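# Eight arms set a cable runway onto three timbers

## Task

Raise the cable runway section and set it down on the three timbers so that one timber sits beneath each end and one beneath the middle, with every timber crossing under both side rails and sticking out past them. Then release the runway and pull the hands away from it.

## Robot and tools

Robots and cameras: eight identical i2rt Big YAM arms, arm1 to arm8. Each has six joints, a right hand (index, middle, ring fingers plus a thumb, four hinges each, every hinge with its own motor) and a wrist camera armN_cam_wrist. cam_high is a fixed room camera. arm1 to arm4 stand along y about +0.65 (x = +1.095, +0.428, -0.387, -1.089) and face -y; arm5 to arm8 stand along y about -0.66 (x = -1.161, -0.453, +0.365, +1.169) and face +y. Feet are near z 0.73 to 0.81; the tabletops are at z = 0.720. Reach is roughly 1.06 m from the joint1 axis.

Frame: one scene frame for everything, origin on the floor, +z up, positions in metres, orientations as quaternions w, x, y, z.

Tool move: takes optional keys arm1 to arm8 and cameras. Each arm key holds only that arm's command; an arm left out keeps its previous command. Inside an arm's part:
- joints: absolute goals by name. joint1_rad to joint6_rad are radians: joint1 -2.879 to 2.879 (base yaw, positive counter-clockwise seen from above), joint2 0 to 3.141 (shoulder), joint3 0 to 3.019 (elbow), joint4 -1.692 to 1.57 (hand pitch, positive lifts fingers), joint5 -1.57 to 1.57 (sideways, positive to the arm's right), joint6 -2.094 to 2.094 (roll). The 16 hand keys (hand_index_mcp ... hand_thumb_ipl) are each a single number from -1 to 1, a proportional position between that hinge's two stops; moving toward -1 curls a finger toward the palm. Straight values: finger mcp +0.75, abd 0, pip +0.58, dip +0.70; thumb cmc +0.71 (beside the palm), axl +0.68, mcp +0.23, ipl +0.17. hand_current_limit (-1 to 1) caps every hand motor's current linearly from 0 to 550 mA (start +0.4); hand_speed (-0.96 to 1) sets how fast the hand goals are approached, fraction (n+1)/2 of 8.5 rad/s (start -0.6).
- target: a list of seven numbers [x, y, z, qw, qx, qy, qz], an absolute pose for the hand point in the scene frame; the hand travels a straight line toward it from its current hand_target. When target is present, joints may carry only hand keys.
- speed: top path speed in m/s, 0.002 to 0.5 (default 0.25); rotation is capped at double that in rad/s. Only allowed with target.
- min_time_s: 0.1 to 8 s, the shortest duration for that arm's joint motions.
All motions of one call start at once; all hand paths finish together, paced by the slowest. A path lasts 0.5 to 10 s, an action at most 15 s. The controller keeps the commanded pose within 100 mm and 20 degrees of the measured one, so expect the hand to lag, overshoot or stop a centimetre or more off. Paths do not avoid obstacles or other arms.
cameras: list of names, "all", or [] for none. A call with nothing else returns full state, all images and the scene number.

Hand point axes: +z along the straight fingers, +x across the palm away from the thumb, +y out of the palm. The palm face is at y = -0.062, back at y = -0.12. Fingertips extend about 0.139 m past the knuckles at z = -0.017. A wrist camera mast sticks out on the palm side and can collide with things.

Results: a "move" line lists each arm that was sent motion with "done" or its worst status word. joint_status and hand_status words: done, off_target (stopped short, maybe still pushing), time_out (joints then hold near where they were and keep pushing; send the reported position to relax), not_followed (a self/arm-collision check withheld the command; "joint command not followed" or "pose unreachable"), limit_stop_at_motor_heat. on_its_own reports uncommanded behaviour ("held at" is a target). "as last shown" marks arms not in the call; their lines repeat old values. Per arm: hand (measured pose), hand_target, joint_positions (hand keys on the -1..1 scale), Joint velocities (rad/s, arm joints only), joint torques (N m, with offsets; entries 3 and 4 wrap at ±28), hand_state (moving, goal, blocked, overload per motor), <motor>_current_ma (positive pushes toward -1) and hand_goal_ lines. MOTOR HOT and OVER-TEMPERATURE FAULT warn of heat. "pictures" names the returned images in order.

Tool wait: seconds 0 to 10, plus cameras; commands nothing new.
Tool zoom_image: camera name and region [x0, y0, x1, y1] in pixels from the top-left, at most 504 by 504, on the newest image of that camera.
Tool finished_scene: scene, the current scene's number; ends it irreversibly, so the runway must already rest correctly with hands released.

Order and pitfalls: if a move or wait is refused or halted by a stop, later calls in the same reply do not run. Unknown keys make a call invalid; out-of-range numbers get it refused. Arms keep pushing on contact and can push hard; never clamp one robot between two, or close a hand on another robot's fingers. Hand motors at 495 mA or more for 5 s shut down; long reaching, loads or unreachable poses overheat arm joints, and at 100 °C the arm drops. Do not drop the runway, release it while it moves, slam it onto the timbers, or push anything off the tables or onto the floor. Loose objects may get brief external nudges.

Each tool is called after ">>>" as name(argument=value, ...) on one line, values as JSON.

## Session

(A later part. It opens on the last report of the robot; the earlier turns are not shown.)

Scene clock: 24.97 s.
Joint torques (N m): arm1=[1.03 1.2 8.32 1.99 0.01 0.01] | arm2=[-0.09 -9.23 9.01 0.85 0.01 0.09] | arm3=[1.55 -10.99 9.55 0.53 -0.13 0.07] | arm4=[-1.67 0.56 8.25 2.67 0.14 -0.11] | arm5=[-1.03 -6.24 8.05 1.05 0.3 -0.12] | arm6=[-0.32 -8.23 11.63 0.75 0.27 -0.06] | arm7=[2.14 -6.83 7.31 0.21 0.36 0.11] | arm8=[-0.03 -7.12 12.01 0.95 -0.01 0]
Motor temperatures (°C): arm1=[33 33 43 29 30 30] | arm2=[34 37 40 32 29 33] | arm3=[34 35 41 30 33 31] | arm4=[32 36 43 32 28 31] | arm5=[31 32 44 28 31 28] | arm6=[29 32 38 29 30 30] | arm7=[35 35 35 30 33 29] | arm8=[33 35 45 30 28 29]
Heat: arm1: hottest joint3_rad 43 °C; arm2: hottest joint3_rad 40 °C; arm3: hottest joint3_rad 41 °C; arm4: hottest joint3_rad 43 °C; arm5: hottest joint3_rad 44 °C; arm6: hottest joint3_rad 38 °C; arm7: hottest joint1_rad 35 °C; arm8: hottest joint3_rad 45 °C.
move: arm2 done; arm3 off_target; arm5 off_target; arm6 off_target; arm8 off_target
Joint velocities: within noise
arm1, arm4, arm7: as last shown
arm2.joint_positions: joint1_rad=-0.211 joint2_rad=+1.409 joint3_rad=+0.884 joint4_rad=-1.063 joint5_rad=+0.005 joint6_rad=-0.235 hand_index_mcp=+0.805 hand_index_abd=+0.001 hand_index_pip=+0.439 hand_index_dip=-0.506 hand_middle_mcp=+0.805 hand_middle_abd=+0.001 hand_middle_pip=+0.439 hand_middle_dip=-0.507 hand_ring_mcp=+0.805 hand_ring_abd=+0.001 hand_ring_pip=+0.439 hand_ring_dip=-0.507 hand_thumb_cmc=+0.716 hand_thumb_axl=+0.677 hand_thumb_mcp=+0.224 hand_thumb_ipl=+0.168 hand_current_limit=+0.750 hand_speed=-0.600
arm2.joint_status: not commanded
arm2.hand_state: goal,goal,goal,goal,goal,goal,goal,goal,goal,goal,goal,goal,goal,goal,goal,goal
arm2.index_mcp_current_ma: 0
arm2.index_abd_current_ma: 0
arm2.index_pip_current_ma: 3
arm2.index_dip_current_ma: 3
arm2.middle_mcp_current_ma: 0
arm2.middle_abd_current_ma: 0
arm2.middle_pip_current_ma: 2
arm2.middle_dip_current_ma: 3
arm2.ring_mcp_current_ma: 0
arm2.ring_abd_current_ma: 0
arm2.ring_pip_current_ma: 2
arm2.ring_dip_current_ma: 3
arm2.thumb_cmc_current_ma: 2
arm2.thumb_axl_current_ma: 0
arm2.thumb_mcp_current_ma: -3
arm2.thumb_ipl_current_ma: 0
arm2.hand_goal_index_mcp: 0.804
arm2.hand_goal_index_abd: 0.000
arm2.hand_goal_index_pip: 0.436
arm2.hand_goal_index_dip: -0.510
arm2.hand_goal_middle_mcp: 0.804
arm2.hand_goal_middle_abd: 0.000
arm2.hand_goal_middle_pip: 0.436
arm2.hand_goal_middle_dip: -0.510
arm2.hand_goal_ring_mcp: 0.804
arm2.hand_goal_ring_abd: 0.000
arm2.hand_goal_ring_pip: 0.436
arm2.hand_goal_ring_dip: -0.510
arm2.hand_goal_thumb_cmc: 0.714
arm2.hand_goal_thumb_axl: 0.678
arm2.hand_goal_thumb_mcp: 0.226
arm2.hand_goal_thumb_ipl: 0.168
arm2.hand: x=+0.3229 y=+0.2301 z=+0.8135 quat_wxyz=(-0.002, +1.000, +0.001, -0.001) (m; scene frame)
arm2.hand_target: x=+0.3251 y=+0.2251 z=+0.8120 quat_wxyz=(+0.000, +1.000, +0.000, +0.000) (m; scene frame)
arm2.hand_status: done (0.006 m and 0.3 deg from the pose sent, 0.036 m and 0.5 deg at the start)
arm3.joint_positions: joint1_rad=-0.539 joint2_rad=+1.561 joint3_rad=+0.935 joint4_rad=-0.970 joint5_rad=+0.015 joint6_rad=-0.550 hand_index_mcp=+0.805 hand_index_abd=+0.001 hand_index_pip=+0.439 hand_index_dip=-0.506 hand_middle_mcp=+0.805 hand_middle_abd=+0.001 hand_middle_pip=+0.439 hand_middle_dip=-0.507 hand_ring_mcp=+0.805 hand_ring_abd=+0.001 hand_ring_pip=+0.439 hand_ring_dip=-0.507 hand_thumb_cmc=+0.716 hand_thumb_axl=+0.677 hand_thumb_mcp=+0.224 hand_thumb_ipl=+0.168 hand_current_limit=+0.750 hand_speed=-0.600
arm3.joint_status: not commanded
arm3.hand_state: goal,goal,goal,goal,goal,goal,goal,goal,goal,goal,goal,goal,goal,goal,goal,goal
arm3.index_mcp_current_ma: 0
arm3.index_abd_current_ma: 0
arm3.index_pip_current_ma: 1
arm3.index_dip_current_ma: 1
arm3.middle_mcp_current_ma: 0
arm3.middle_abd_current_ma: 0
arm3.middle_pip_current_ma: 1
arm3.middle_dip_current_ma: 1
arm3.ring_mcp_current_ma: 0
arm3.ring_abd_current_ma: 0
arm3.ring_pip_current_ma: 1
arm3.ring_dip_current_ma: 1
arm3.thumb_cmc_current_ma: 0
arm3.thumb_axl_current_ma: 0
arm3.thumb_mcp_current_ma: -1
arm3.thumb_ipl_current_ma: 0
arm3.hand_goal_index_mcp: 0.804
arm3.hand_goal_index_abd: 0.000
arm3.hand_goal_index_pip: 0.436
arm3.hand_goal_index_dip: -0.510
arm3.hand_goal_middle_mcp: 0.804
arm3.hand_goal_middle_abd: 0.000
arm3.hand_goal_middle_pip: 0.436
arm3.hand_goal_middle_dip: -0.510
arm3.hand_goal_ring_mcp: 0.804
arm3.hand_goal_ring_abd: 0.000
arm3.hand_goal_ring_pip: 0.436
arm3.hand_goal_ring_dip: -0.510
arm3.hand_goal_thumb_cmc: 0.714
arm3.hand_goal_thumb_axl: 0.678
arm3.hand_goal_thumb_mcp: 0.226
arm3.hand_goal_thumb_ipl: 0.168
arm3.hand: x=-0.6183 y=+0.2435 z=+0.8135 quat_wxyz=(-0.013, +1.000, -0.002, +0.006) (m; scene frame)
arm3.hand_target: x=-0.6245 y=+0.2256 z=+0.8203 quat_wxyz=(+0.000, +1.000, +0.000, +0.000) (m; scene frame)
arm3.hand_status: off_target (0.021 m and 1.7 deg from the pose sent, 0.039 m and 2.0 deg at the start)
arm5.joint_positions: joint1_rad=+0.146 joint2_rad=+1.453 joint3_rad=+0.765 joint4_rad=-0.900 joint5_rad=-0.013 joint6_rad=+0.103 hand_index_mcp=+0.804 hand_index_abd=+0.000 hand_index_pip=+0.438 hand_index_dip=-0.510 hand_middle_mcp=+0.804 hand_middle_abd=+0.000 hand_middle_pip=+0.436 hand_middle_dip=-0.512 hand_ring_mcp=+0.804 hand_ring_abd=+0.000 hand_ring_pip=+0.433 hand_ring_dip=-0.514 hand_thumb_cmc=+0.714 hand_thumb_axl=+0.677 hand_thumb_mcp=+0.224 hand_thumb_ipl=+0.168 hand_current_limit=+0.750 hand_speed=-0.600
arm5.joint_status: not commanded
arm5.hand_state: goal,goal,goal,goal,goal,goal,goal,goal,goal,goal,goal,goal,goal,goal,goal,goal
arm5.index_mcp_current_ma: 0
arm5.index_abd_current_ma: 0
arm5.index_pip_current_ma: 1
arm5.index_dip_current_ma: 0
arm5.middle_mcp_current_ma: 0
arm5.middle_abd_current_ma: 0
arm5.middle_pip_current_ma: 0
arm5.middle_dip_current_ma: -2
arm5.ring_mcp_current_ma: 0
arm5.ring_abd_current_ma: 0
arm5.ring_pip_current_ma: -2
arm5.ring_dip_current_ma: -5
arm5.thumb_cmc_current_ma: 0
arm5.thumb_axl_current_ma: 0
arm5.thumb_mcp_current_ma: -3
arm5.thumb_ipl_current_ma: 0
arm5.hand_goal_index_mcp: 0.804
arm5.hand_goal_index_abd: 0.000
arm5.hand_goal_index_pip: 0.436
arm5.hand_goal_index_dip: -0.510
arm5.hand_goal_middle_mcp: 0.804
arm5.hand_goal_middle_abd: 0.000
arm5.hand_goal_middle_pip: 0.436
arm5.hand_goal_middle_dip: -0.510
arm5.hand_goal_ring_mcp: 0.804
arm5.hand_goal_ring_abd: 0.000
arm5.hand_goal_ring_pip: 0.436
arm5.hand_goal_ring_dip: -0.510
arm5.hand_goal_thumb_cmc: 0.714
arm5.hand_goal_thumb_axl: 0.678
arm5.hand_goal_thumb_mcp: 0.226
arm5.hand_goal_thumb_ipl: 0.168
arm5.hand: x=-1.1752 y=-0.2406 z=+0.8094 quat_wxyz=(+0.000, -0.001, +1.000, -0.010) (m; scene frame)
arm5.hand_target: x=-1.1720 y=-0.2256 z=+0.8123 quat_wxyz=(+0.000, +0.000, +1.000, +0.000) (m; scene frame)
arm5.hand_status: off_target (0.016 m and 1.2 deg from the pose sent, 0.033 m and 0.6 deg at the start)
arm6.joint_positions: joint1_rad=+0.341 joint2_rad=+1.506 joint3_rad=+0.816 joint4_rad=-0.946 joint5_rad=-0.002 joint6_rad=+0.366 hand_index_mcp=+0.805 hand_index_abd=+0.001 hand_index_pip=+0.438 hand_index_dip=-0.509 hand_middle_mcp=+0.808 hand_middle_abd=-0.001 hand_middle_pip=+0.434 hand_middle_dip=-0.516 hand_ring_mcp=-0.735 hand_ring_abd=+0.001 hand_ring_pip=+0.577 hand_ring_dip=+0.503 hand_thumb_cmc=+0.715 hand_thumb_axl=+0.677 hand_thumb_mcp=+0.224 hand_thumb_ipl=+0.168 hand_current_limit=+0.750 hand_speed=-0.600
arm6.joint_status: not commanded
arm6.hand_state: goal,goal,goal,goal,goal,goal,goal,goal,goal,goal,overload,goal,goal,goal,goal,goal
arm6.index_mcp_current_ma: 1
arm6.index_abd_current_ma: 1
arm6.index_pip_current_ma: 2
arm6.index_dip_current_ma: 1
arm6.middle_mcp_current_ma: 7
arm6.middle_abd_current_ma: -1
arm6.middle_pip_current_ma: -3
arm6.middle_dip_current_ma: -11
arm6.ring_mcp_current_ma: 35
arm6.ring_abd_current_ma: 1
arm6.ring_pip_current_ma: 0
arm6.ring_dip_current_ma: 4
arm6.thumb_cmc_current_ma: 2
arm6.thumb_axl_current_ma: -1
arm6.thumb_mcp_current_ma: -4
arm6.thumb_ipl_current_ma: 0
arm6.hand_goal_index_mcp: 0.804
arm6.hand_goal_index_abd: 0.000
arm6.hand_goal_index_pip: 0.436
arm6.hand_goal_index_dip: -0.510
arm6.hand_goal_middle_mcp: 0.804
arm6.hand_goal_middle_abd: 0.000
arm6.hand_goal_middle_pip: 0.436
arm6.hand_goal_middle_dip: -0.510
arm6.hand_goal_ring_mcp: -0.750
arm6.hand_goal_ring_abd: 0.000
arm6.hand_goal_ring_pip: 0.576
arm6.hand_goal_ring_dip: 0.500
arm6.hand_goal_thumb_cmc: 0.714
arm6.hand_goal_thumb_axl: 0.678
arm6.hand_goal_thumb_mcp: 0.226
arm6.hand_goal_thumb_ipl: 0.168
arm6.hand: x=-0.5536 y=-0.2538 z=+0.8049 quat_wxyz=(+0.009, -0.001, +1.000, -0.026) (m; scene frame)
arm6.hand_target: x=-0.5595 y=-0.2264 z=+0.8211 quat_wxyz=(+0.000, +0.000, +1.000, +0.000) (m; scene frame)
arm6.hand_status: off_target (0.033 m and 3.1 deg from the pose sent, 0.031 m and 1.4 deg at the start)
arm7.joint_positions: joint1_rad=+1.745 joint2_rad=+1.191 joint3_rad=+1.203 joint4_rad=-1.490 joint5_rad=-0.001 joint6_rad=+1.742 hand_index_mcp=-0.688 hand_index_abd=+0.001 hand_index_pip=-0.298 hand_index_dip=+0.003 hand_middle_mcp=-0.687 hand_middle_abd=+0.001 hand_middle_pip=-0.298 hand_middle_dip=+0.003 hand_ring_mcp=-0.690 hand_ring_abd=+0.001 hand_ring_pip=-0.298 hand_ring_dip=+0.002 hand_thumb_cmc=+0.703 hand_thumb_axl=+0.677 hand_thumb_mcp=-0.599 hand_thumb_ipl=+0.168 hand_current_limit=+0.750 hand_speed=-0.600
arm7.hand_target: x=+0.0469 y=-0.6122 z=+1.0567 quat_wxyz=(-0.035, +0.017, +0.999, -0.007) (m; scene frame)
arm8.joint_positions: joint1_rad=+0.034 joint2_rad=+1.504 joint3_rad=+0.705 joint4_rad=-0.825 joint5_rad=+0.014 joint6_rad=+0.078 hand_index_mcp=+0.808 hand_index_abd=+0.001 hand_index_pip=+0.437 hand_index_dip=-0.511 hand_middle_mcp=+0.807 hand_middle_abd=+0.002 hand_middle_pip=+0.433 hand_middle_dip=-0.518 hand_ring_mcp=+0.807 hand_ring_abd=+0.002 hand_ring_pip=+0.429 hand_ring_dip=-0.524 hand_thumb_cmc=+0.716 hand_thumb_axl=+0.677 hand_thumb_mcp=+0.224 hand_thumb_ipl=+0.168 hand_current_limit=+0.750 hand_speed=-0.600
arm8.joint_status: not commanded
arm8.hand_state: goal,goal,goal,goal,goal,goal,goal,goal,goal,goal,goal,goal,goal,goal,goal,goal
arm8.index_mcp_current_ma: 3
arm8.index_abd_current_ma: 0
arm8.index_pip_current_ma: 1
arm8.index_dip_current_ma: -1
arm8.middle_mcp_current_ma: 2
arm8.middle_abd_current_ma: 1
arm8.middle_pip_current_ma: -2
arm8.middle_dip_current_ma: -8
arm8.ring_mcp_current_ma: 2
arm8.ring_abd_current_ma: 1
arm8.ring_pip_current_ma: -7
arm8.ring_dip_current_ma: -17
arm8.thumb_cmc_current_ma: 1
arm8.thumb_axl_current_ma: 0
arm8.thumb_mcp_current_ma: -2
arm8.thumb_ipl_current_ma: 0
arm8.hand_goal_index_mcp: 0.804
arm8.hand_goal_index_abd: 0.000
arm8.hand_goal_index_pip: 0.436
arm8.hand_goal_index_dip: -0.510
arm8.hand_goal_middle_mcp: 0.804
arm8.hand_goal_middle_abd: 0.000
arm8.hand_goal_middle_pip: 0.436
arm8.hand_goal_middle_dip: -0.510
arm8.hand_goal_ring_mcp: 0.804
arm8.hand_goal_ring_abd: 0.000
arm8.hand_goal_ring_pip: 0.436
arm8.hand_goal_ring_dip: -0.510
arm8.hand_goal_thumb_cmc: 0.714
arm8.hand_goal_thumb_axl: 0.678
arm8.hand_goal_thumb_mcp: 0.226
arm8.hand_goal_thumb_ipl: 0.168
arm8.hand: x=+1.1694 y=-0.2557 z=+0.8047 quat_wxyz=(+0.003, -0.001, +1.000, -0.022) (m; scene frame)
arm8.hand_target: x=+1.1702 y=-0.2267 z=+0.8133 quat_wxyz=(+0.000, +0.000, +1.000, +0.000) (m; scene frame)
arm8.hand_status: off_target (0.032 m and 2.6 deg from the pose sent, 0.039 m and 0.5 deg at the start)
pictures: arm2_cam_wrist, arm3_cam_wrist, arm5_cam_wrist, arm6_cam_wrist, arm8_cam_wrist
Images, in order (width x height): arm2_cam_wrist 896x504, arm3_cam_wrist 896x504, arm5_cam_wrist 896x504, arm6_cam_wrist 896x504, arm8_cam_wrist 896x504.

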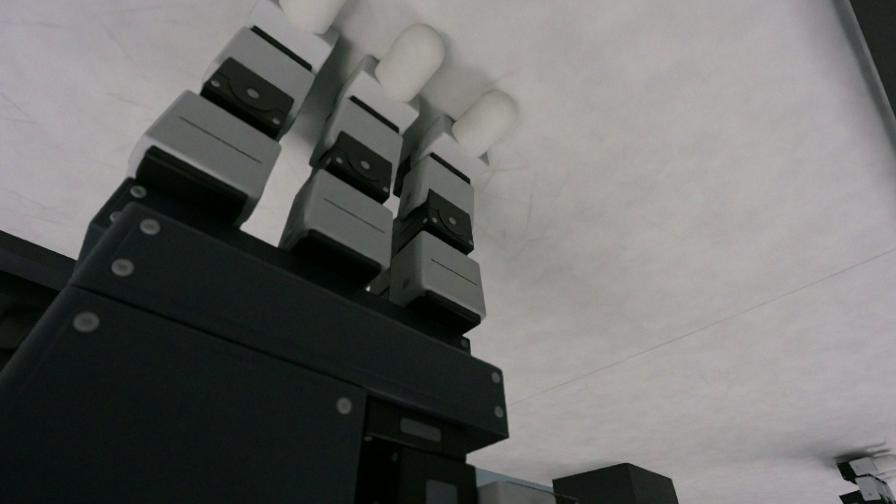

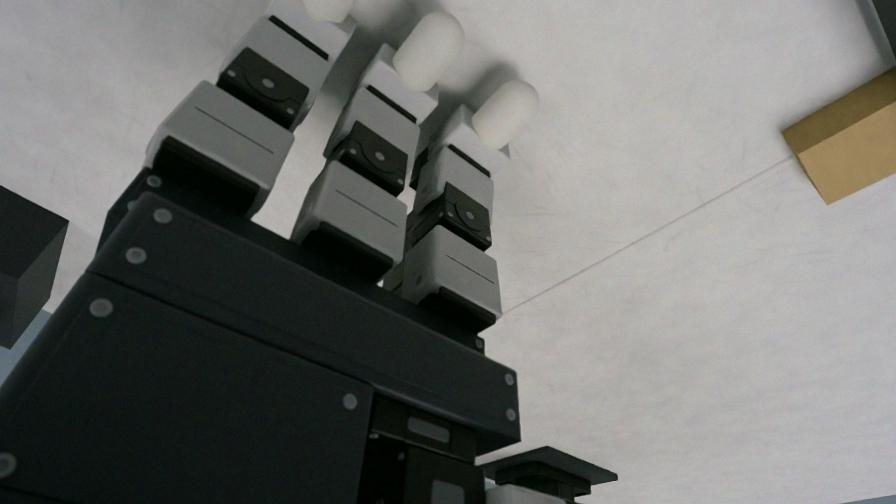

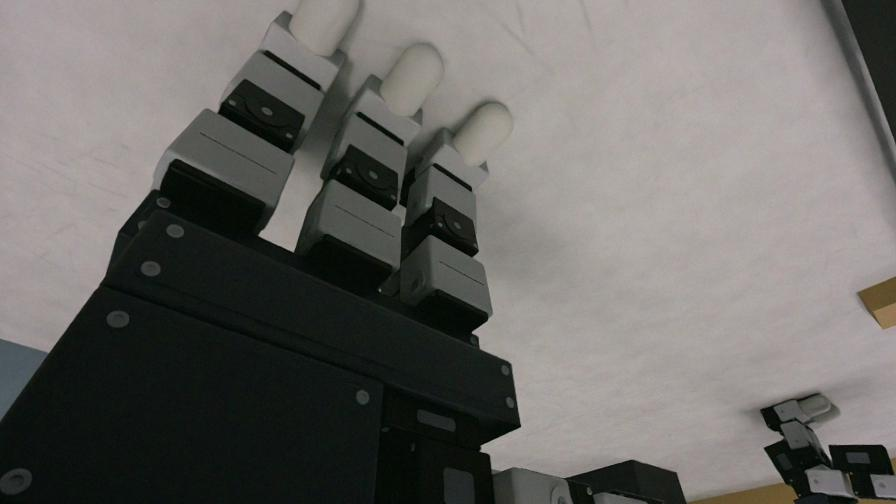

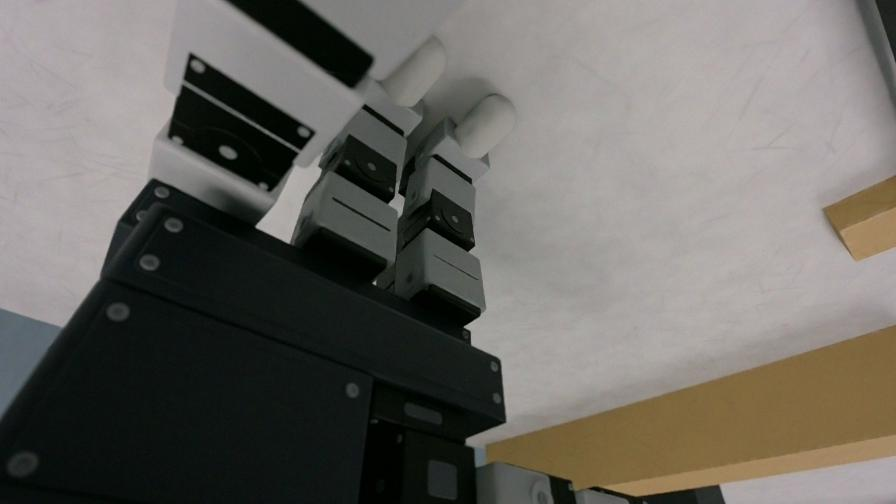

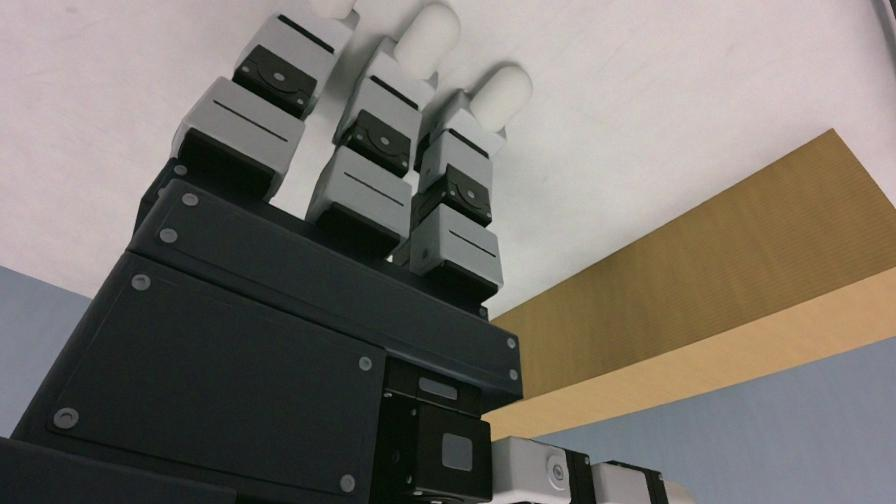

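>>> move(arm2={"target": [0.325, 0.185, 0.822, 0, 1, 0, 0], "speed": 0.08}, arm3={"target": [-0.625, 0.18, 0.83, 0, 1, 0, 0], "speed": 0.08}, arm5={"target": [-1.172, -0.185, 0.825, 0, 0, 1, 0], "speed": 0.08}, arm6={"target": [-0.56, -0.175, 0.838, 0, 0, 1, 0], "speed": 0.08}, arm8={"target": [1.17, -0.175, 0.832, 0, 0, 1, 0], "speed": 0.08}, cameras=["arm2_cam_wrist", "arm3_cam_wrist", "arm5_cam_wrist", "arm6_cam_wrist", "arm8_cam_wrist"])

Scene clock: 27.30 s.
Joint torques (N m): arm1=[1.14 1.26 8.46 2.02 -0.02 0.02] | arm2=[0.91 -8.06 14.17 1.37 -0.21 0.01] | arm3=[1.61 -12.57 9.91 -0.28 -0.09 0.17] | arm4=[-1.73 0.62 8.24 2.69 0.14 -0.11] | arm5=[-1.32 -8.12 11.1 1.91 0.26 0.08] | arm6=[-0.21 -9.99 12.08 -0.06 0.26 -0.08] | arm7=[2.14 -6.83 7.31 0.23 0.36 0.11] | arm8=[-0.32 -9.93 12.21 -0.38 -0.04 0.1]
Motor temperatures (°C): arm1=[33 33 43 29 30 30] | arm2=[34 37 40 32 29 33] | arm3=[34 35 42 30 33 31] | arm4=[32 36 43 32 28 31] | arm5=[31 32 44 28 31 28] | arm6=[29 32 38 29 30 30] | arm7=[35 35 35 30 33 29] | arm8=[33 35 45 30 28 29]
Heat: arm1: hottest joint3_rad 43 °C; arm2: hottest joint3_rad 40 °C; arm3: hottest joint3_rad 42 °C; arm4: hottest joint3_rad 43 °C; arm5: hottest joint3_rad 44 °C; arm6: hottest joint3_rad 38 °C; arm7: hottest joint1_rad 35 °C; arm8: hottest joint3_rad 45 °C.
move: arm2 off_target; arm3 off_target; arm5 off_target; arm6 off_target; arm8 off_target
Joint velocities: within noise
arm1, arm4, arm7: as last shown
arm2.joint_positions: joint1_rad=-0.198 joint2_rad=+1.464 joint3_rad=+0.936 joint4_rad=-1.117 joint5_rad=+0.008 joint6_rad=-0.212 hand_index_mcp=+0.818 hand_index_abd=+0.001 hand_index_pip=+0.435 hand_index_dip=-0.516 hand_middle_mcp=+0.821 hand_middle_abd=+0.001 hand_middle_pip=+0.435 hand_middle_dip=-0.518 hand_ring_mcp=+0.825 hand_ring_abd=+0.002 hand_ring_pip=+0.435 hand_ring_dip=-0.521 hand_thumb_cmc=+0.716 hand_thumb_axl=+0.677 hand_thumb_mcp=+0.223 hand_thumb_ipl=+0.168 hand_current_limit=+0.750 hand_speed=-0.600
arm2.joint_status: not commanded
arm2.hand_state: goal,goal,goal,goal,goal,goal,goal,goal,blocked,goal,goal,goal,goal,goal,goal,goal
arm2.index_mcp_current_ma: 21
arm2.index_abd_current_ma: 0
arm2.index_pip_current_ma: -1
arm2.index_dip_current_ma: -7
arm2.middle_mcp_current_ma: 30
arm2.middle_abd_current_ma: 0
arm2.middle_pip_current_ma: -1
arm2.middle_dip_current_ma: -10
arm2.ring_mcp_current_ma: 39
arm2.ring_abd_current_ma: 1
arm2.ring_pip_current_ma: 0
arm2.ring_dip_current_ma: -15
arm2.thumb_cmc_current_ma: 1
arm2.thumb_axl_current_ma: 0
arm2.thumb_mcp_current_ma: -3
arm2.thumb_ipl_current_ma: 0
arm2.hand_goal_index_mcp: 0.804
arm2.hand_goal_index_abd: 0.000
arm2.hand_goal_index_pip: 0.436
arm2.hand_goal_index_dip: -0.510
arm2.hand_goal_middle_mcp: 0.804
arm2.hand_goal_middle_abd: 0.000
arm2.hand_goal_middle_pip: 0.436
arm2.hand_goal_middle_dip: -0.510
arm2.hand_goal_ring_mcp: 0.804
arm2.hand_goal_ring_abd: 0.000
arm2.hand_goal_ring_pip: 0.436
arm2.hand_goal_ring_dip: -0.510
arm2.hand_goal_thumb_cmc: 0.714
arm2.hand_goal_thumb_axl: 0.678
arm2.hand_goal_thumb_mcp: 0.226
arm2.hand_goal_thumb_ipl: 0.168
arm2.hand: x=+0.3246 y=+0.2230 z=+0.8076 quat_wxyz=(-0.030, +1.000, -0.004, +0.003) (m; scene frame)
arm2.hand_target: x=+0.3259 y=+0.1876 z=+0.8233 quat_wxyz=(+0.000, +1.000, +0.000, +0.000) (m; scene frame)
arm2.hand_status: off_target (0.041 m and 3.5 deg from the pose sent, 0.046 m and 0.3 deg at the start)
arm3.joint_positions: joint1_rad=-0.486 joint2_rad=+1.634 joint3_rad=+1.060 joint4_rad=-1.000 joint5_rad=+0.015 joint6_rad=-0.509 hand_index_mcp=+0.805 hand_index_abd=+0.001 hand_index_pip=+0.439 hand_index_dip=-0.506 hand_middle_mcp=+0.805 hand_middle_abd=+0.001 hand_middle_pip=+0.439 hand_middle_dip=-0.507 hand_ring_mcp=+0.805 hand_ring_abd=+0.001 hand_ring_pip=+0.439 hand_ring_dip=-0.507 hand_thumb_cmc=+0.716 hand_thumb_axl=+0.677 hand_thumb_mcp=+0.224 hand_thumb_ipl=+0.168 hand_current_limit=+0.750 hand_speed=-0.600
arm3.joint_status: not commanded
arm3.hand_state: goal,goal,goal,goal,goal,goal,goal,goal,goal,goal,goal,goal,goal,goal,goal,goal
arm3.index_mcp_current_ma: 0
arm3.index_abd_current_ma: 0
arm3.index_pip_current_ma: 1
arm3.index_dip_current_ma: 1
arm3.middle_mcp_current_ma: 0
arm3.middle_abd_current_ma: 0
arm3.middle_pip_current_ma: 1
arm3.middle_dip_current_ma: 1
arm3.ring_mcp_current_ma: 0
arm3.ring_abd_current_ma: 0
arm3.ring_pip_current_ma: 1
arm3.ring_dip_current_ma: 1
arm3.thumb_cmc_current_ma: 0
arm3.thumb_axl_current_ma: 0
arm3.thumb_mcp_current_ma: -1
arm3.thumb_ipl_current_ma: 0
arm3.hand_goal_index_mcp: 0.804
arm3.hand_goal_index_abd: 0.000
arm3.hand_goal_index_pip: 0.436
arm3.hand_goal_index_dip: -0.510
arm3.hand_goal_middle_mcp: 0.804
arm3.hand_goal_middle_abd: 0.000
arm3.hand_goal_middle_pip: 0.436
arm3.hand_goal_middle_dip: -0.510
arm3.hand_goal_ring_mcp: 0.804
arm3.hand_goal_ring_abd: 0.000
arm3.hand_goal_ring_pip: 0.436
arm3.hand_goal_ring_dip: -0.510
arm3.hand_goal_thumb_cmc: 0.714
arm3.hand_goal_thumb_axl: 0.678
arm3.hand_goal_thumb_mcp: 0.226
arm3.hand_goal_thumb_ipl: 0.168
arm3.hand: x=-0.6213 y=+0.1941 z=+0.8264 quat_wxyz=(-0.003, +1.000, +0.003, +0.000) (m; scene frame)
arm3.hand_target: x=-0.6246 y=+0.1804 z=+0.8301 quat_wxyz=(+0.000, +1.000, +0.000, +0.000) (m; scene frame)
arm3.hand_status: off_target (0.015 m and 0.5 deg from the pose sent, 0.066 m and 1.7 deg at the start)
arm5.joint_positions: joint1_rad=+0.141 joint2_rad=+1.509 joint3_rad=+0.839 joint4_rad=-0.977 joint5_rad=-0.013 joint6_rad=+0.079 hand_index_mcp=+0.804 hand_index_abd=+0.000 hand_index_pip=+0.437 hand_index_dip=-0.513 hand_middle_mcp=+0.838 hand_middle_abd=+0.000 hand_middle_pip=+0.443 hand_middle_dip=-0.517 hand_ring_mcp=+0.831 hand_ring_abd=+0.000 hand_ring_pip=+0.442 hand_ring_dip=-0.519 hand_thumb_cmc=+0.714 hand_thumb_axl=+0.677 hand_thumb_mcp=+0.224 hand_thumb_ipl=+0.168 hand_current_limit=+0.750 hand_speed=-0.600
arm5.joint_status: not commanded
arm5.hand_state: goal,goal,goal,goal,blocked,goal,goal,goal,blocked,goal,goal,goal,goal,goal,goal,goal
arm5.index_mcp_current_ma: 0
arm5.index_abd_current_ma: 0
arm5.index_pip_current_ma: 1
arm5.index_dip_current_ma: -2
arm5.middle_mcp_current_ma: 79
arm5.middle_abd_current_ma: 0
arm5.middle_pip_current_ma: 9
arm5.middle_dip_current_ma: -8
arm5.ring_mcp_current_ma: 59
arm5.ring_abd_current_ma: 0
arm5.ring_pip_current_ma: 7
arm5.ring_dip_current_ma: -12
arm5.thumb_cmc_current_ma: 0
arm5.thumb_axl_current_ma: 0
arm5.thumb_mcp_current_ma: -3
arm5.thumb_ipl_current_ma: 0
arm5.hand_goal_index_mcp: 0.804
arm5.hand_goal_index_abd: 0.000
arm5.hand_goal_index_pip: 0.436
arm5.hand_goal_index_dip: -0.510
arm5.hand_goal_middle_mcp: 0.804
arm5.hand_goal_middle_abd: 0.000
arm5.hand_goal_middle_pip: 0.436
arm5.hand_goal_middle_dip: -0.510
arm5.hand_goal_ring_mcp: 0.804
arm5.hand_goal_ring_abd: 0.000
arm5.hand_goal_ring_pip: 0.436
arm5.hand_goal_ring_dip: -0.510
arm5.hand_goal_thumb_cmc: 0.714
arm5.hand_goal_thumb_axl: 0.678
arm5.hand_goal_thumb_mcp: 0.226
arm5.hand_goal_thumb_ipl: 0.168
arm5.hand: x=-1.1762 y=-0.2293 z=+0.8085 quat_wxyz=(+0.002, -0.010, +0.999, -0.040) (m; scene frame)
arm5.hand_target: x=-1.1717 y=-0.1885 z=+0.8273 quat_wxyz=(+0.000, +0.000, +1.000, +0.000) (m; scene frame)
arm5.hand_status: off_target (0.047 m and 4.7 deg from the pose sent, 0.058 m and 1.2 deg at the start)
arm6.joint_positions: joint1_rad=+0.296 joint2_rad=+1.592 joint3_rad=+0.971 joint4_rad=-0.998 joint5_rad=-0.002 joint6_rad=+0.325 hand_index_mcp=+0.805 hand_index_abd=+0.001 hand_index_pip=+0.438 hand_index_dip=-0.509 hand_middle_mcp=+0.805 hand_middle_abd=-0.001 hand_middle_pip=+0.435 hand_middle_dip=-0.512 hand_ring_mcp=-0.735 hand_ring_abd=+0.001 hand_ring_pip=+0.577 hand_ring_dip=+0.503 hand_thumb_cmc=+0.715 hand_thumb_axl=+0.677 hand_thumb_mcp=+0.224 hand_thumb_ipl=+0.168 hand_current_limit=+0.750 hand_speed=-0.600
arm6.joint_status: not commanded
arm6.hand_state: goal,goal,goal,goal,goal,goal,goal,goal,goal,goal,overload,goal,goal,goal,goal,goal
arm6.index_mcp_current_ma: 1
arm6.index_abd_current_ma: 1
arm6.index_pip_current_ma: 2
arm6.index_dip_current_ma: 1
arm6.middle_mcp_current_ma: 1
arm6.middle_abd_current_ma: -1
arm6.middle_pip_current_ma: -2
arm6.middle_dip_current_ma: -3
arm6.ring_mcp_current_ma: 35
arm6.ring_abd_current_ma: 1
arm6.ring_pip_current_ma: 0
arm6.ring_dip_current_ma: 4
arm6.thumb_cmc_current_ma: 2
arm6.thumb_axl_current_ma: -1
arm6.thumb_mcp_current_ma: -4
arm6.thumb_ipl_current_ma: 0
arm6.hand_goal_index_mcp: 0.804
arm6.hand_goal_index_abd: 0.000
arm6.hand_goal_index_pip: 0.436
arm6.hand_goal_index_dip: -0.510
arm6.hand_goal_middle_mcp: 0.804
arm6.hand_goal_middle_abd: 0.000
arm6.hand_goal_middle_pip: 0.436
arm6.hand_goal_middle_dip: -0.510
arm6.hand_goal_ring_mcp: -0.750
arm6.hand_goal_ring_abd: 0.000
arm6.hand_goal_ring_pip: 0.576
arm6.hand_goal_ring_dip: 0.500
arm6.hand_goal_thumb_cmc: 0.714
arm6.hand_goal_thumb_axl: 0.678
arm6.hand_goal_thumb_mcp: 0.226
arm6.hand_goal_thumb_ipl: 0.168
arm6.hand: x=-0.5558 y=-0.1983 z=+0.8226 quat_wxyz=(+0.005, +0.001, +1.000, -0.017) (m; scene frame)
arm6.hand_target: x=-0.5596 y=-0.1761 z=+0.8385 quat_wxyz=(+0.000, +0.000, +1.000, +0.000) (m; scene frame)
arm6.hand_status: off_target (0.028 m and 2.1 deg from the pose sent, 0.086 m and 3.1 deg at the start)
arm8.joint_positions: joint1_rad=+0.033 joint2_rad=+1.589 joint3_rad=+0.871 joint4_rad=-0.876 joint5_rad=+0.014 joint6_rad=+0.069 hand_index_mcp=+0.805 hand_index_abd=+0.001 hand_index_pip=+0.437 hand_index_dip=-0.511 hand_middle_mcp=+0.805 hand_middle_abd=+0.002 hand_middle_pip=+0.436 hand_middle_dip=-0.513 hand_ring_mcp=+0.805 hand_ring_abd=+0.003 hand_ring_pip=+0.439 hand_ring_dip=-0.512 hand_thumb_cmc=+0.716 hand_thumb_axl=+0.677 hand_thumb_mcp=+0.223 hand_thumb_ipl=+0.168 hand_current_limit=+0.750 hand_speed=-0.600
arm8.joint_status: not commanded
arm8.hand_state: goal,goal,goal,goal,goal,goal,goal,goal,goal,goal,goal,goal,goal,goal,goal,goal
arm8.index_mcp_current_ma: 0
arm8.index_abd_current_ma: 0
arm8.index_pip_current_ma: 1
arm8.index_dip_current_ma: -1
arm8.middle_mcp_current_ma: 0
arm8.middle_abd_current_ma: 1
arm8.middle_pip_current_ma: 0
arm8.middle_dip_current_ma: -2
arm8.ring_mcp_current_ma: 0
arm8.ring_abd_current_ma: 2
arm8.ring_pip_current_ma: 2
arm8.ring_dip_current_ma: -1
arm8.thumb_cmc_current_ma: 1
arm8.thumb_axl_current_ma: 0
arm8.thumb_mcp_current_ma: -2
arm8.thumb_ipl_current_ma: 0
arm8.hand_goal_index_mcp: 0.804
arm8.hand_goal_index_abd: 0.000
arm8.hand_goal_index_pip: 0.436
arm8.hand_goal_index_dip: -0.510
arm8.hand_goal_middle_mcp: 0.804
arm8.hand_goal_middle_abd: 0.000
arm8.hand_goal_middle_pip: 0.436
arm8.hand_goal_middle_dip: -0.510
arm8.hand_goal_ring_mcp: 0.804
arm8.hand_goal_ring_abd: 0.000
arm8.hand_goal_ring_pip: 0.436
arm8.hand_goal_ring_dip: -0.510
arm8.hand_goal_thumb_cmc: 0.714
arm8.hand_goal_thumb_axl: 0.678
arm8.hand_goal_thumb_mcp: 0.226
arm8.hand_goal_thumb_ipl: 0.168
arm8.hand: x=+1.1644 y=-0.1944 z=+0.8252 quat_wxyz=(+0.002, -0.005, +1.000, -0.007) (m; scene frame)
arm8.hand_target: x=+1.1702 y=-0.1758 z=+0.8324 quat_wxyz=(+0.000, +0.000, +1.000, +0.000) (m; scene frame)
arm8.hand_status: off_target (0.021 m and 1.0 deg from the pose sent, 0.085 m and 2.6 deg at the start)
pictures: arm2_cam_wrist, arm3_cam_wrist, arm5_cam_wrist, arm6_cam_wrist, arm8_cam_wrist
Images, in order (width x height): arm2_cam_wrist 896x504, arm3_cam_wrist 896x504, arm5_cam_wrist 896x504, arm6_cam_wrist 896x504, arm8_cam_wrist 896x504.

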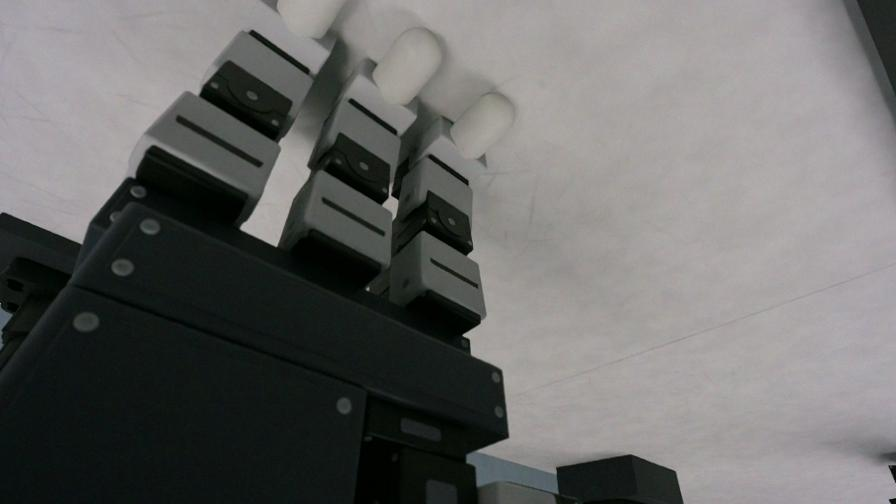

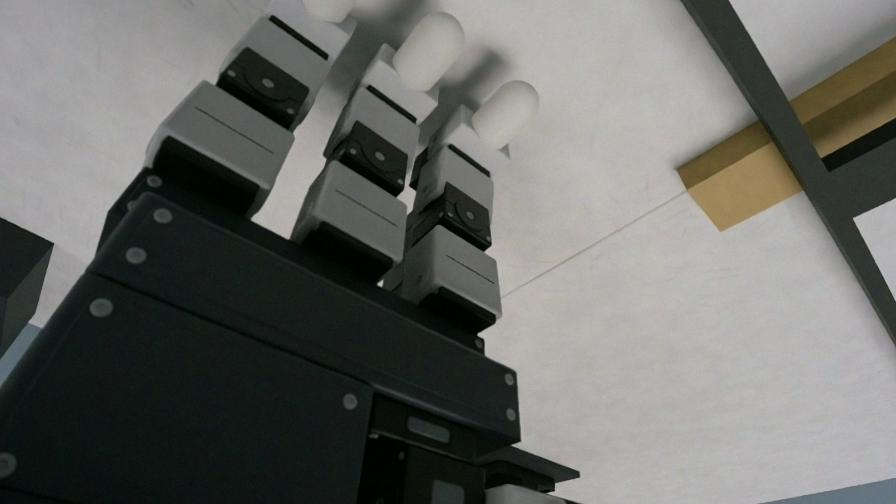

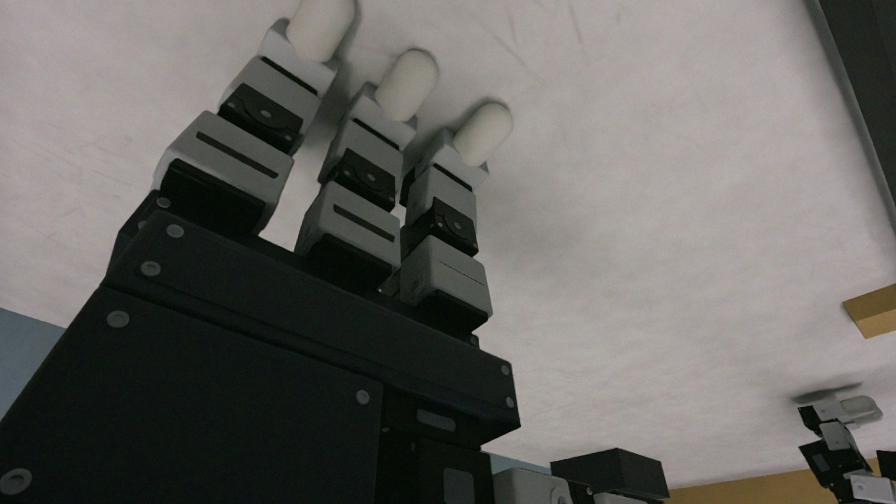

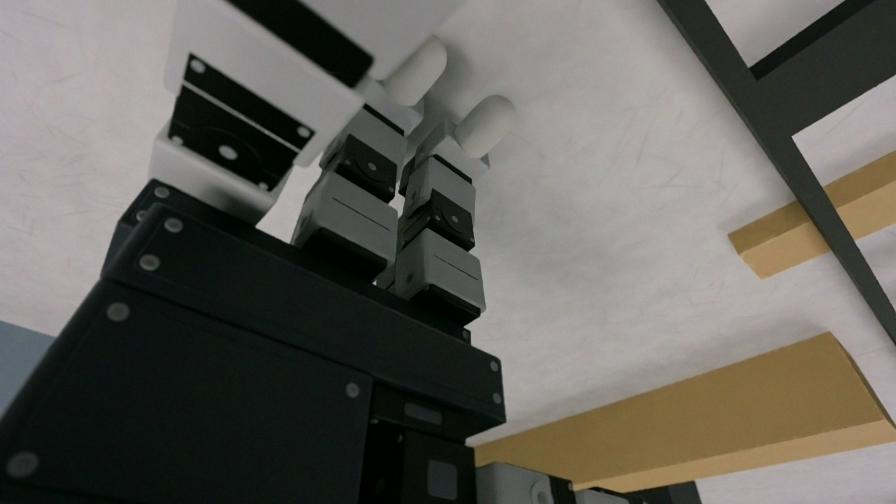

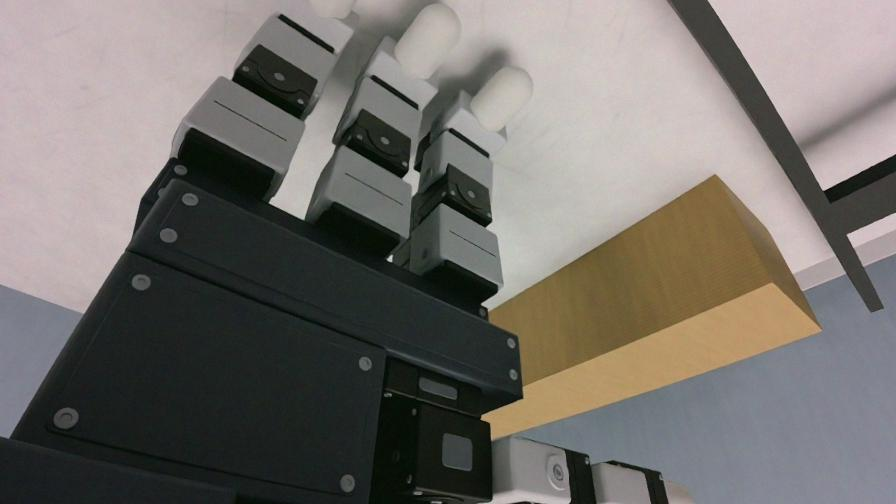

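>>> move(arm2={"target": [0.325, 0.175, 0.836, 0, 1, 0, 0], "speed": 0.08}, arm3={"target": [-0.625, 0.175, 0.808, 0, 1, 0, 0], "speed": 0.08}, arm5={"target": [-1.172, -0.165, 0.836, 0, 0, 1, 0], "speed": 0.08}, arm6={"target": [-0.56, -0.165, 0.823, 0, 0, 1, 0], "speed": 0.08}, arm8={"target": [1.172, -0.17, 0.815, 0, 0, 1, 0], "speed": 0.08})

Scene clock: 29.10 s.
Joint torques (N m): arm1=[0.91 1.67 8.44 2.02 0.01 0.03] | arm2=[-0.38 -9.88 13.83 0.01 0.03 0.02] | arm3=[1.96 -13.04 8.92 0.54 -0.11 0.15] | arm4=[-1.73 0.62 8.24 2.69 0.14 -0.12] | arm5=[-0.21 -9.11 9.83 0.29 0.21 0.01] | arm6=[-0.32 -10.46 11.73 0.59 0.28 -0.07] | arm7=[2.14 -7 7.32 0.21 0.36 0.11] | arm8=[-0.56 -10.23 11.51 0.75 -0.02 0.06]
Motor temperatures (°C): arm1=[33 33 43 29 30 30] | arm2=[34 37 40 32 29 33] | arm3=[34 35 42 30 33 31] | arm4=[32 36 43 32 28 31] | arm5=[31 32 44 28 31 28] | arm6=[29 32 38 29 30 30] | arm7=[35 35 35 30 33 29] | arm8=[33 35 45 30 28 29]
Heat: arm1: hottest joint3_rad 43 °C; arm2: hottest joint3_rad 40 °C; arm3: hottest joint3_rad 42 °C; arm4: hottest joint3_rad 43 °C; arm5: hottest joint3_rad 44 °C; arm6: hottest joint3_rad 38 °C; arm7: hottest joint1_rad 35 °C; arm8: hottest joint3_rad 45 °C.
move: arm2 off_target; arm3 off_target; arm5 off_target; arm6 off_target; arm8 off_target
Joint velocities: within noise
arm1, arm4, arm7: as last shown
arm2.joint_positions: joint1_rad=-0.182 joint2_rad=+1.495 joint3_rad=+0.996 joint4_rad=-1.123 joint5_rad=+0.003 joint6_rad=-0.208 hand_index_mcp=+0.804 hand_index_abd=+0.001 hand_index_pip=+0.435 hand_index_dip=-0.513 hand_middle_mcp=+0.804 hand_middle_abd=+0.003 hand_middle_pip=+0.438 hand_middle_dip=-0.512 hand_ring_mcp=+0.804 hand_ring_abd=+0.003 hand_ring_pip=+0.438 hand_ring_dip=-0.513 hand_thumb_cmc=+0.715 hand_thumb_axl=+0.677 hand_thumb_mcp=+0.223 hand_thumb_ipl=+0.168 hand_current_limit=+0.750 hand_speed=-0.600
arm2.joint_status: not commanded
arm2.hand_state: goal,goal,goal,goal,goal,goal,goal,goal,goal,goal,goal,goal,goal,goal,goal,goal
arm2.index_mcp_current_ma: 0
arm2.index_abd_current_ma: 1
arm2.index_pip_current_ma: -1
arm2.index_dip_current_ma: -2
arm2.middle_mcp_current_ma: 0
arm2.middle_abd_current_ma: 2
arm2.middle_pip_current_ma: 1
arm2.middle_dip_current_ma: -2
arm2.ring_mcp_current_ma: 0
arm2.ring_abd_current_ma: 2
arm2.ring_pip_current_ma: 2
arm2.ring_dip_current_ma: -2
arm2.thumb_cmc_current_ma: 1
arm2.thumb_axl_current_ma: 0
arm2.thumb_mcp_current_ma: -3
arm2.thumb_ipl_current_ma: 0
arm2.hand_goal_index_mcp: 0.804
arm2.hand_goal_index_abd: 0.000
arm2.hand_goal_index_pip: 0.436
arm2.hand_goal_index_dip: -0.510
arm2.hand_goal_middle_mcp: 0.804
arm2.hand_goal_middle_abd: 0.000
arm2.hand_goal_middle_pip: 0.436
arm2.hand_goal_middle_dip: -0.510
arm2.hand_goal_ring_mcp: 0.804
arm2.hand_goal_ring_abd: 0.000
arm2.hand_goal_ring_pip: 0.436
arm2.hand_goal_ring_dip: -0.510
arm2.hand_goal_thumb_cmc: 0.714
arm2.hand_goal_thumb_axl: 0.678
arm2.hand_goal_thumb_mcp: 0.226
arm2.hand_goal_thumb_ipl: 0.168
arm2.hand: x=+0.3275 y=+0.1989 z=+0.8182 quat_wxyz=(-0.018, +1.000, +0.002, +0.003) (m; scene frame)
arm2.hand_target: x=+0.3252 y=+0.1762 z=+0.8364 quat_wxyz=(+0.000, +1.000, +0.000, +0.000) (m; scene frame)
arm2.hand_status: off_target (0.030 m and 2.2 deg from the pose sent, 0.056 m and 3.5 deg at the start)
arm3.joint_positions: joint1_rad=-0.483 joint2_rad=+1.680 joint3_rad=+1.060 joint4_rad=-0.968 joint5_rad=+0.015 joint6_rad=-0.504 hand_index_mcp=+0.805 hand_index_abd=+0.001 hand_index_pip=+0.439 hand_index_dip=-0.506 hand_middle_mcp=+0.805 hand_middle_abd=+0.001 hand_middle_pip=+0.439 hand_middle_dip=-0.507 hand_ring_mcp=+0.805 hand_ring_abd=+0.001 hand_ring_pip=+0.439 hand_ring_dip=-0.507 hand_thumb_cmc=+0.716 hand_thumb_axl=+0.677 hand_thumb_mcp=+0.224 hand_thumb_ipl=+0.168 hand_current_limit=+0.750 hand_speed=-0.600
arm3.joint_status: not commanded
arm3.hand_state: goal,goal,goal,goal,goal,goal,goal,goal,goal,goal,goal,goal,goal,goal,goal,goal
arm3.index_mcp_current_ma: 0
arm3.index_abd_current_ma: 0
arm3.index_pip_current_ma: 1
arm3.index_dip_current_ma: 1
arm3.middle_mcp_current_ma: 0
arm3.middle_abd_current_ma: 0
arm3.middle_pip_current_ma: 1
arm3.middle_dip_current_ma: 1
arm3.ring_mcp_current_ma: 0
arm3.ring_abd_current_ma: 0
arm3.ring_pip_current_ma: 1
arm3.ring_dip_current_ma: 1
arm3.thumb_cmc_current_ma: 0
arm3.thumb_axl_current_ma: 0
arm3.thumb_mcp_current_ma: -1
arm3.thumb_ipl_current_ma: 0
arm3.hand_goal_index_mcp: 0.804
arm3.hand_goal_index_abd: 0.000
arm3.hand_goal_index_pip: 0.436
arm3.hand_goal_index_dip: -0.510
arm3.hand_goal_middle_mcp: 0.804
arm3.hand_goal_middle_abd: 0.000
arm3.hand_goal_middle_pip: 0.436
arm3.hand_goal_middle_dip: -0.510
arm3.hand_goal_ring_mcp: 0.804
arm3.hand_goal_ring_abd: 0.000
arm3.hand_goal_ring_pip: 0.436
arm3.hand_goal_ring_dip: -0.510
arm3.hand_goal_thumb_cmc: 0.714
arm3.hand_goal_thumb_axl: 0.678
arm3.hand_goal_thumb_mcp: 0.226
arm3.hand_goal_thumb_ipl: 0.168
arm3.hand: x=-0.6217 y=+0.1899 z=+0.8063 quat_wxyz=(-0.009, +1.000, +0.002, +0.003) (m; scene frame)
arm3.hand_target: x=-0.6247 y=+0.1754 z=+0.8081 quat_wxyz=(+0.000, +1.000, +0.000, +0.000) (m; scene frame)
arm3.hand_status: off_target (0.015 m and 1.1 deg from the pose sent, 0.027 m and 0.5 deg at the start)
arm5.joint_positions: joint1_rad=+0.132 joint2_rad=+1.552 joint3_rad=+0.938 joint4_rad=-0.972 joint5_rad=-0.012 joint6_rad=+0.079 hand_index_mcp=+0.804 hand_index_abd=+0.000 hand_index_pip=+0.437 hand_index_dip=-0.513 hand_middle_mcp=+0.805 hand_middle_abd=+0.000 hand_middle_pip=+0.439 hand_middle_dip=-0.512 hand_ring_mcp=+0.805 hand_ring_abd=+0.000 hand_ring_pip=+0.439 hand_ring_dip=-0.512 hand_thumb_cmc=+0.714 hand_thumb_axl=+0.677 hand_thumb_mcp=+0.224 hand_thumb_ipl=+0.168 hand_current_limit=+0.750 hand_speed=-0.600
arm5.joint_status: not commanded
arm5.hand_state: goal,goal,goal,goal,goal,goal,goal,goal,goal,goal,goal,goal,goal,goal,goal,goal
arm5.index_mcp_current_ma: 0
arm5.index_abd_current_ma: 0
arm5.index_pip_current_ma: 1
arm5.index_dip_current_ma: -2
arm5.middle_mcp_current_ma: 0
arm5.middle_abd_current_ma: 0
arm5.middle_pip_current_ma: 2
arm5.middle_dip_current_ma: -2
arm5.ring_mcp_current_ma: 0
arm5.ring_abd_current_ma: 0
arm5.ring_pip_current_ma: 3
arm5.ring_dip_current_ma: -2
arm5.thumb_cmc_current_ma: 0
arm5.thumb_axl_current_ma: 0
arm5.thumb_mcp_current_ma: -3
arm5.thumb_ipl_current_ma: 0
arm5.hand_goal_index_mcp: 0.804
arm5.hand_goal_index_abd: 0.000
arm5.hand_goal_index_pip: 0.436
arm5.hand_goal_index_dip: -0.510
arm5.hand_goal_middle_mcp: 0.804
arm5.hand_goal_middle_abd: 0.000
arm5.hand_goal_middle_pip: 0.436
arm5.hand_goal_middle_dip: -0.510
arm5.hand_goal_ring_mcp: 0.804
arm5.hand_goal_ring_abd: 0.000
arm5.hand_goal_ring_pip: 0.436
arm5.hand_goal_ring_dip: -0.510
arm5.hand_goal_thumb_cmc: 0.714
arm5.hand_goal_thumb_axl: 0.678
arm5.hand_goal_thumb_mcp: 0.226
arm5.hand_goal_thumb_ipl: 0.168
arm5.hand: x=-1.1762 y=-0.1845 z=+0.8277 quat_wxyz=(+0.000, -0.006, +1.000, -0.009) (m; scene frame)
arm5.hand_target: x=-1.1718 y=-0.1658 z=+0.8363 quat_wxyz=(+0.000, +0.000, +1.000, +0.000) (m; scene frame)
arm5.hand_status: off_target (0.022 m and 1.2 deg from the pose sent, 0.070 m and 4.7 deg at the start)
arm6.joint_positions: joint1_rad=+0.290 joint2_rad=+1.637 joint3_rad=+0.982 joint4_rad=-0.981 joint5_rad=-0.002 joint6_rad=+0.318 hand_index_mcp=+0.805 hand_index_abd=+0.001 hand_index_pip=+0.438 hand_index_dip=-0.509 hand_middle_mcp=+0.805 hand_middle_abd=-0.001 hand_middle_pip=+0.435 hand_middle_dip=-0.512 hand_ring_mcp=-0.735 hand_ring_abd=+0.001 hand_ring_pip=+0.577 hand_ring_dip=+0.503 hand_thumb_cmc=+0.715 hand_thumb_axl=+0.677 hand_thumb_mcp=+0.224 hand_thumb_ipl=+0.168 hand_current_limit=+0.750 hand_speed=-0.600
arm6.joint_status: not commanded
arm6.hand_state: goal,goal,goal,goal,goal,goal,goal,goal,goal,goal,overload,goal,goal,goal,goal,goal
arm6.index_mcp_current_ma: 1
arm6.index_abd_current_ma: 1
arm6.index_pip_current_ma: 2
arm6.index_dip_current_ma: 1
arm6.middle_mcp_current_ma: 1
arm6.middle_abd_current_ma: -1
arm6.middle_pip_current_ma: -2
arm6.middle_dip_current_ma: -3
arm6.ring_mcp_current_ma: 35
arm6.ring_abd_current_ma: 1
arm6.ring_pip_current_ma: 0
arm6.ring_dip_current_ma: 4
arm6.thumb_cmc_current_ma: 2
arm6.thumb_axl_current_ma: -1
arm6.thumb_mcp_current_ma: -4
arm6.thumb_ipl_current_ma: 0
arm6.hand_goal_index_mcp: 0.804
arm6.hand_goal_index_abd: 0.000
arm6.hand_goal_index_pip: 0.436
arm6.hand_goal_index_dip: -0.510
arm6.hand_goal_middle_mcp: 0.804
arm6.hand_goal_middle_abd: 0.000
arm6.hand_goal_middle_pip: 0.436
arm6.hand_goal_middle_dip: -0.510
arm6.hand_goal_ring_mcp: -0.750
arm6.hand_goal_ring_abd: 0.000
arm6.hand_goal_ring_pip: 0.576
arm6.hand_goal_ring_dip: 0.500
arm6.hand_goal_thumb_cmc: 0.714
arm6.hand_goal_thumb_axl: 0.678
arm6.hand_goal_thumb_mcp: 0.226
arm6.hand_goal_thumb_ipl: 0.168
arm6.hand: x=-0.5552 y=-0.1927 z=+0.8073 quat_wxyz=(+0.007, +0.000, +1.000, -0.025) (m; scene frame)
arm6.hand_target: x=-0.5596 y=-0.1664 z=+0.8239 quat_wxyz=(+0.000, +0.000, +1.000, +0.000) (m; scene frame)
arm6.hand_status: off_target (0.032 m and 3.0 deg from the pose sent, 0.033 m and 2.1 deg at the start)
arm8.joint_positions: joint1_rad=+0.027 joint2_rad=+1.631 joint3_rad=+0.871 joint4_rad=-0.858 joint5_rad=+0.014 joint6_rad=+0.064 hand_index_mcp=+0.805 hand_index_abd=+0.001 hand_index_pip=+0.437 hand_index_dip=-0.511 hand_middle_mcp=+0.805 hand_middle_abd=+0.002 hand_middle_pip=+0.436 hand_middle_dip=-0.513 hand_ring_mcp=+0.805 hand_ring_abd=+0.003 hand_ring_pip=+0.439 hand_ring_dip=-0.512 hand_thumb_cmc=+0.716 hand_thumb_axl=+0.677 hand_thumb_mcp=+0.223 hand_thumb_ipl=+0.168 hand_current_limit=+0.750 hand_speed=-0.600
arm8.joint_status: not commanded
arm8.hand_state: goal,goal,goal,goal,goal,goal,goal,goal,goal,goal,goal,goal,goal,goal,goal,goal
arm8.index_mcp_current_ma: 0
arm8.index_abd_current_ma: 0
arm8.index_pip_current_ma: 1
arm8.index_dip_current_ma: -1
arm8.middle_mcp_current_ma: 0
arm8.middle_abd_current_ma: 1
arm8.middle_pip_current_ma: 0
arm8.middle_dip_current_ma: -2
arm8.ring_mcp_current_ma: 0
arm8.ring_abd_current_ma: 2
arm8.ring_pip_current_ma: 2
arm8.ring_dip_current_ma: -1
arm8.thumb_cmc_current_ma: 1
arm8.thumb_axl_current_ma: 0
arm8.thumb_mcp_current_ma: -2
arm8.thumb_ipl_current_ma: 0
arm8.hand_goal_index_mcp: 0.804
arm8.hand_goal_index_abd: 0.000
arm8.hand_goal_index_pip: 0.436
arm8.hand_goal_index_dip: -0.510
arm8.hand_goal_middle_mcp: 0.804
arm8.hand_goal_middle_abd: 0.000
arm8.hand_goal_middle_pip: 0.436
arm8.hand_goal_middle_dip: -0.510
arm8.hand_goal_ring_mcp: 0.804
arm8.hand_goal_ring_abd: 0.000
arm8.hand_goal_ring_pip: 0.436
arm8.hand_goal_ring_dip: -0.510
arm8.hand_goal_thumb_cmc: 0.714
arm8.hand_goal_thumb_axl: 0.678
arm8.hand_goal_thumb_mcp: 0.226
arm8.hand_goal_thumb_ipl: 0.168
arm8.hand: x=+1.1667 y=-0.1953 z=+0.8078 quat_wxyz=(+0.002, -0.005, +1.000, -0.019) (m; scene frame)
arm8.hand_target: x=+1.1722 y=-0.1713 z=+0.8157 quat_wxyz=(+0.000, +0.000, +1.000, +0.000) (m; scene frame)
arm8.hand_status: off_target (0.027 m and 2.3 deg from the pose sent, 0.027 m and 1.0 deg at the start)
pictures: none


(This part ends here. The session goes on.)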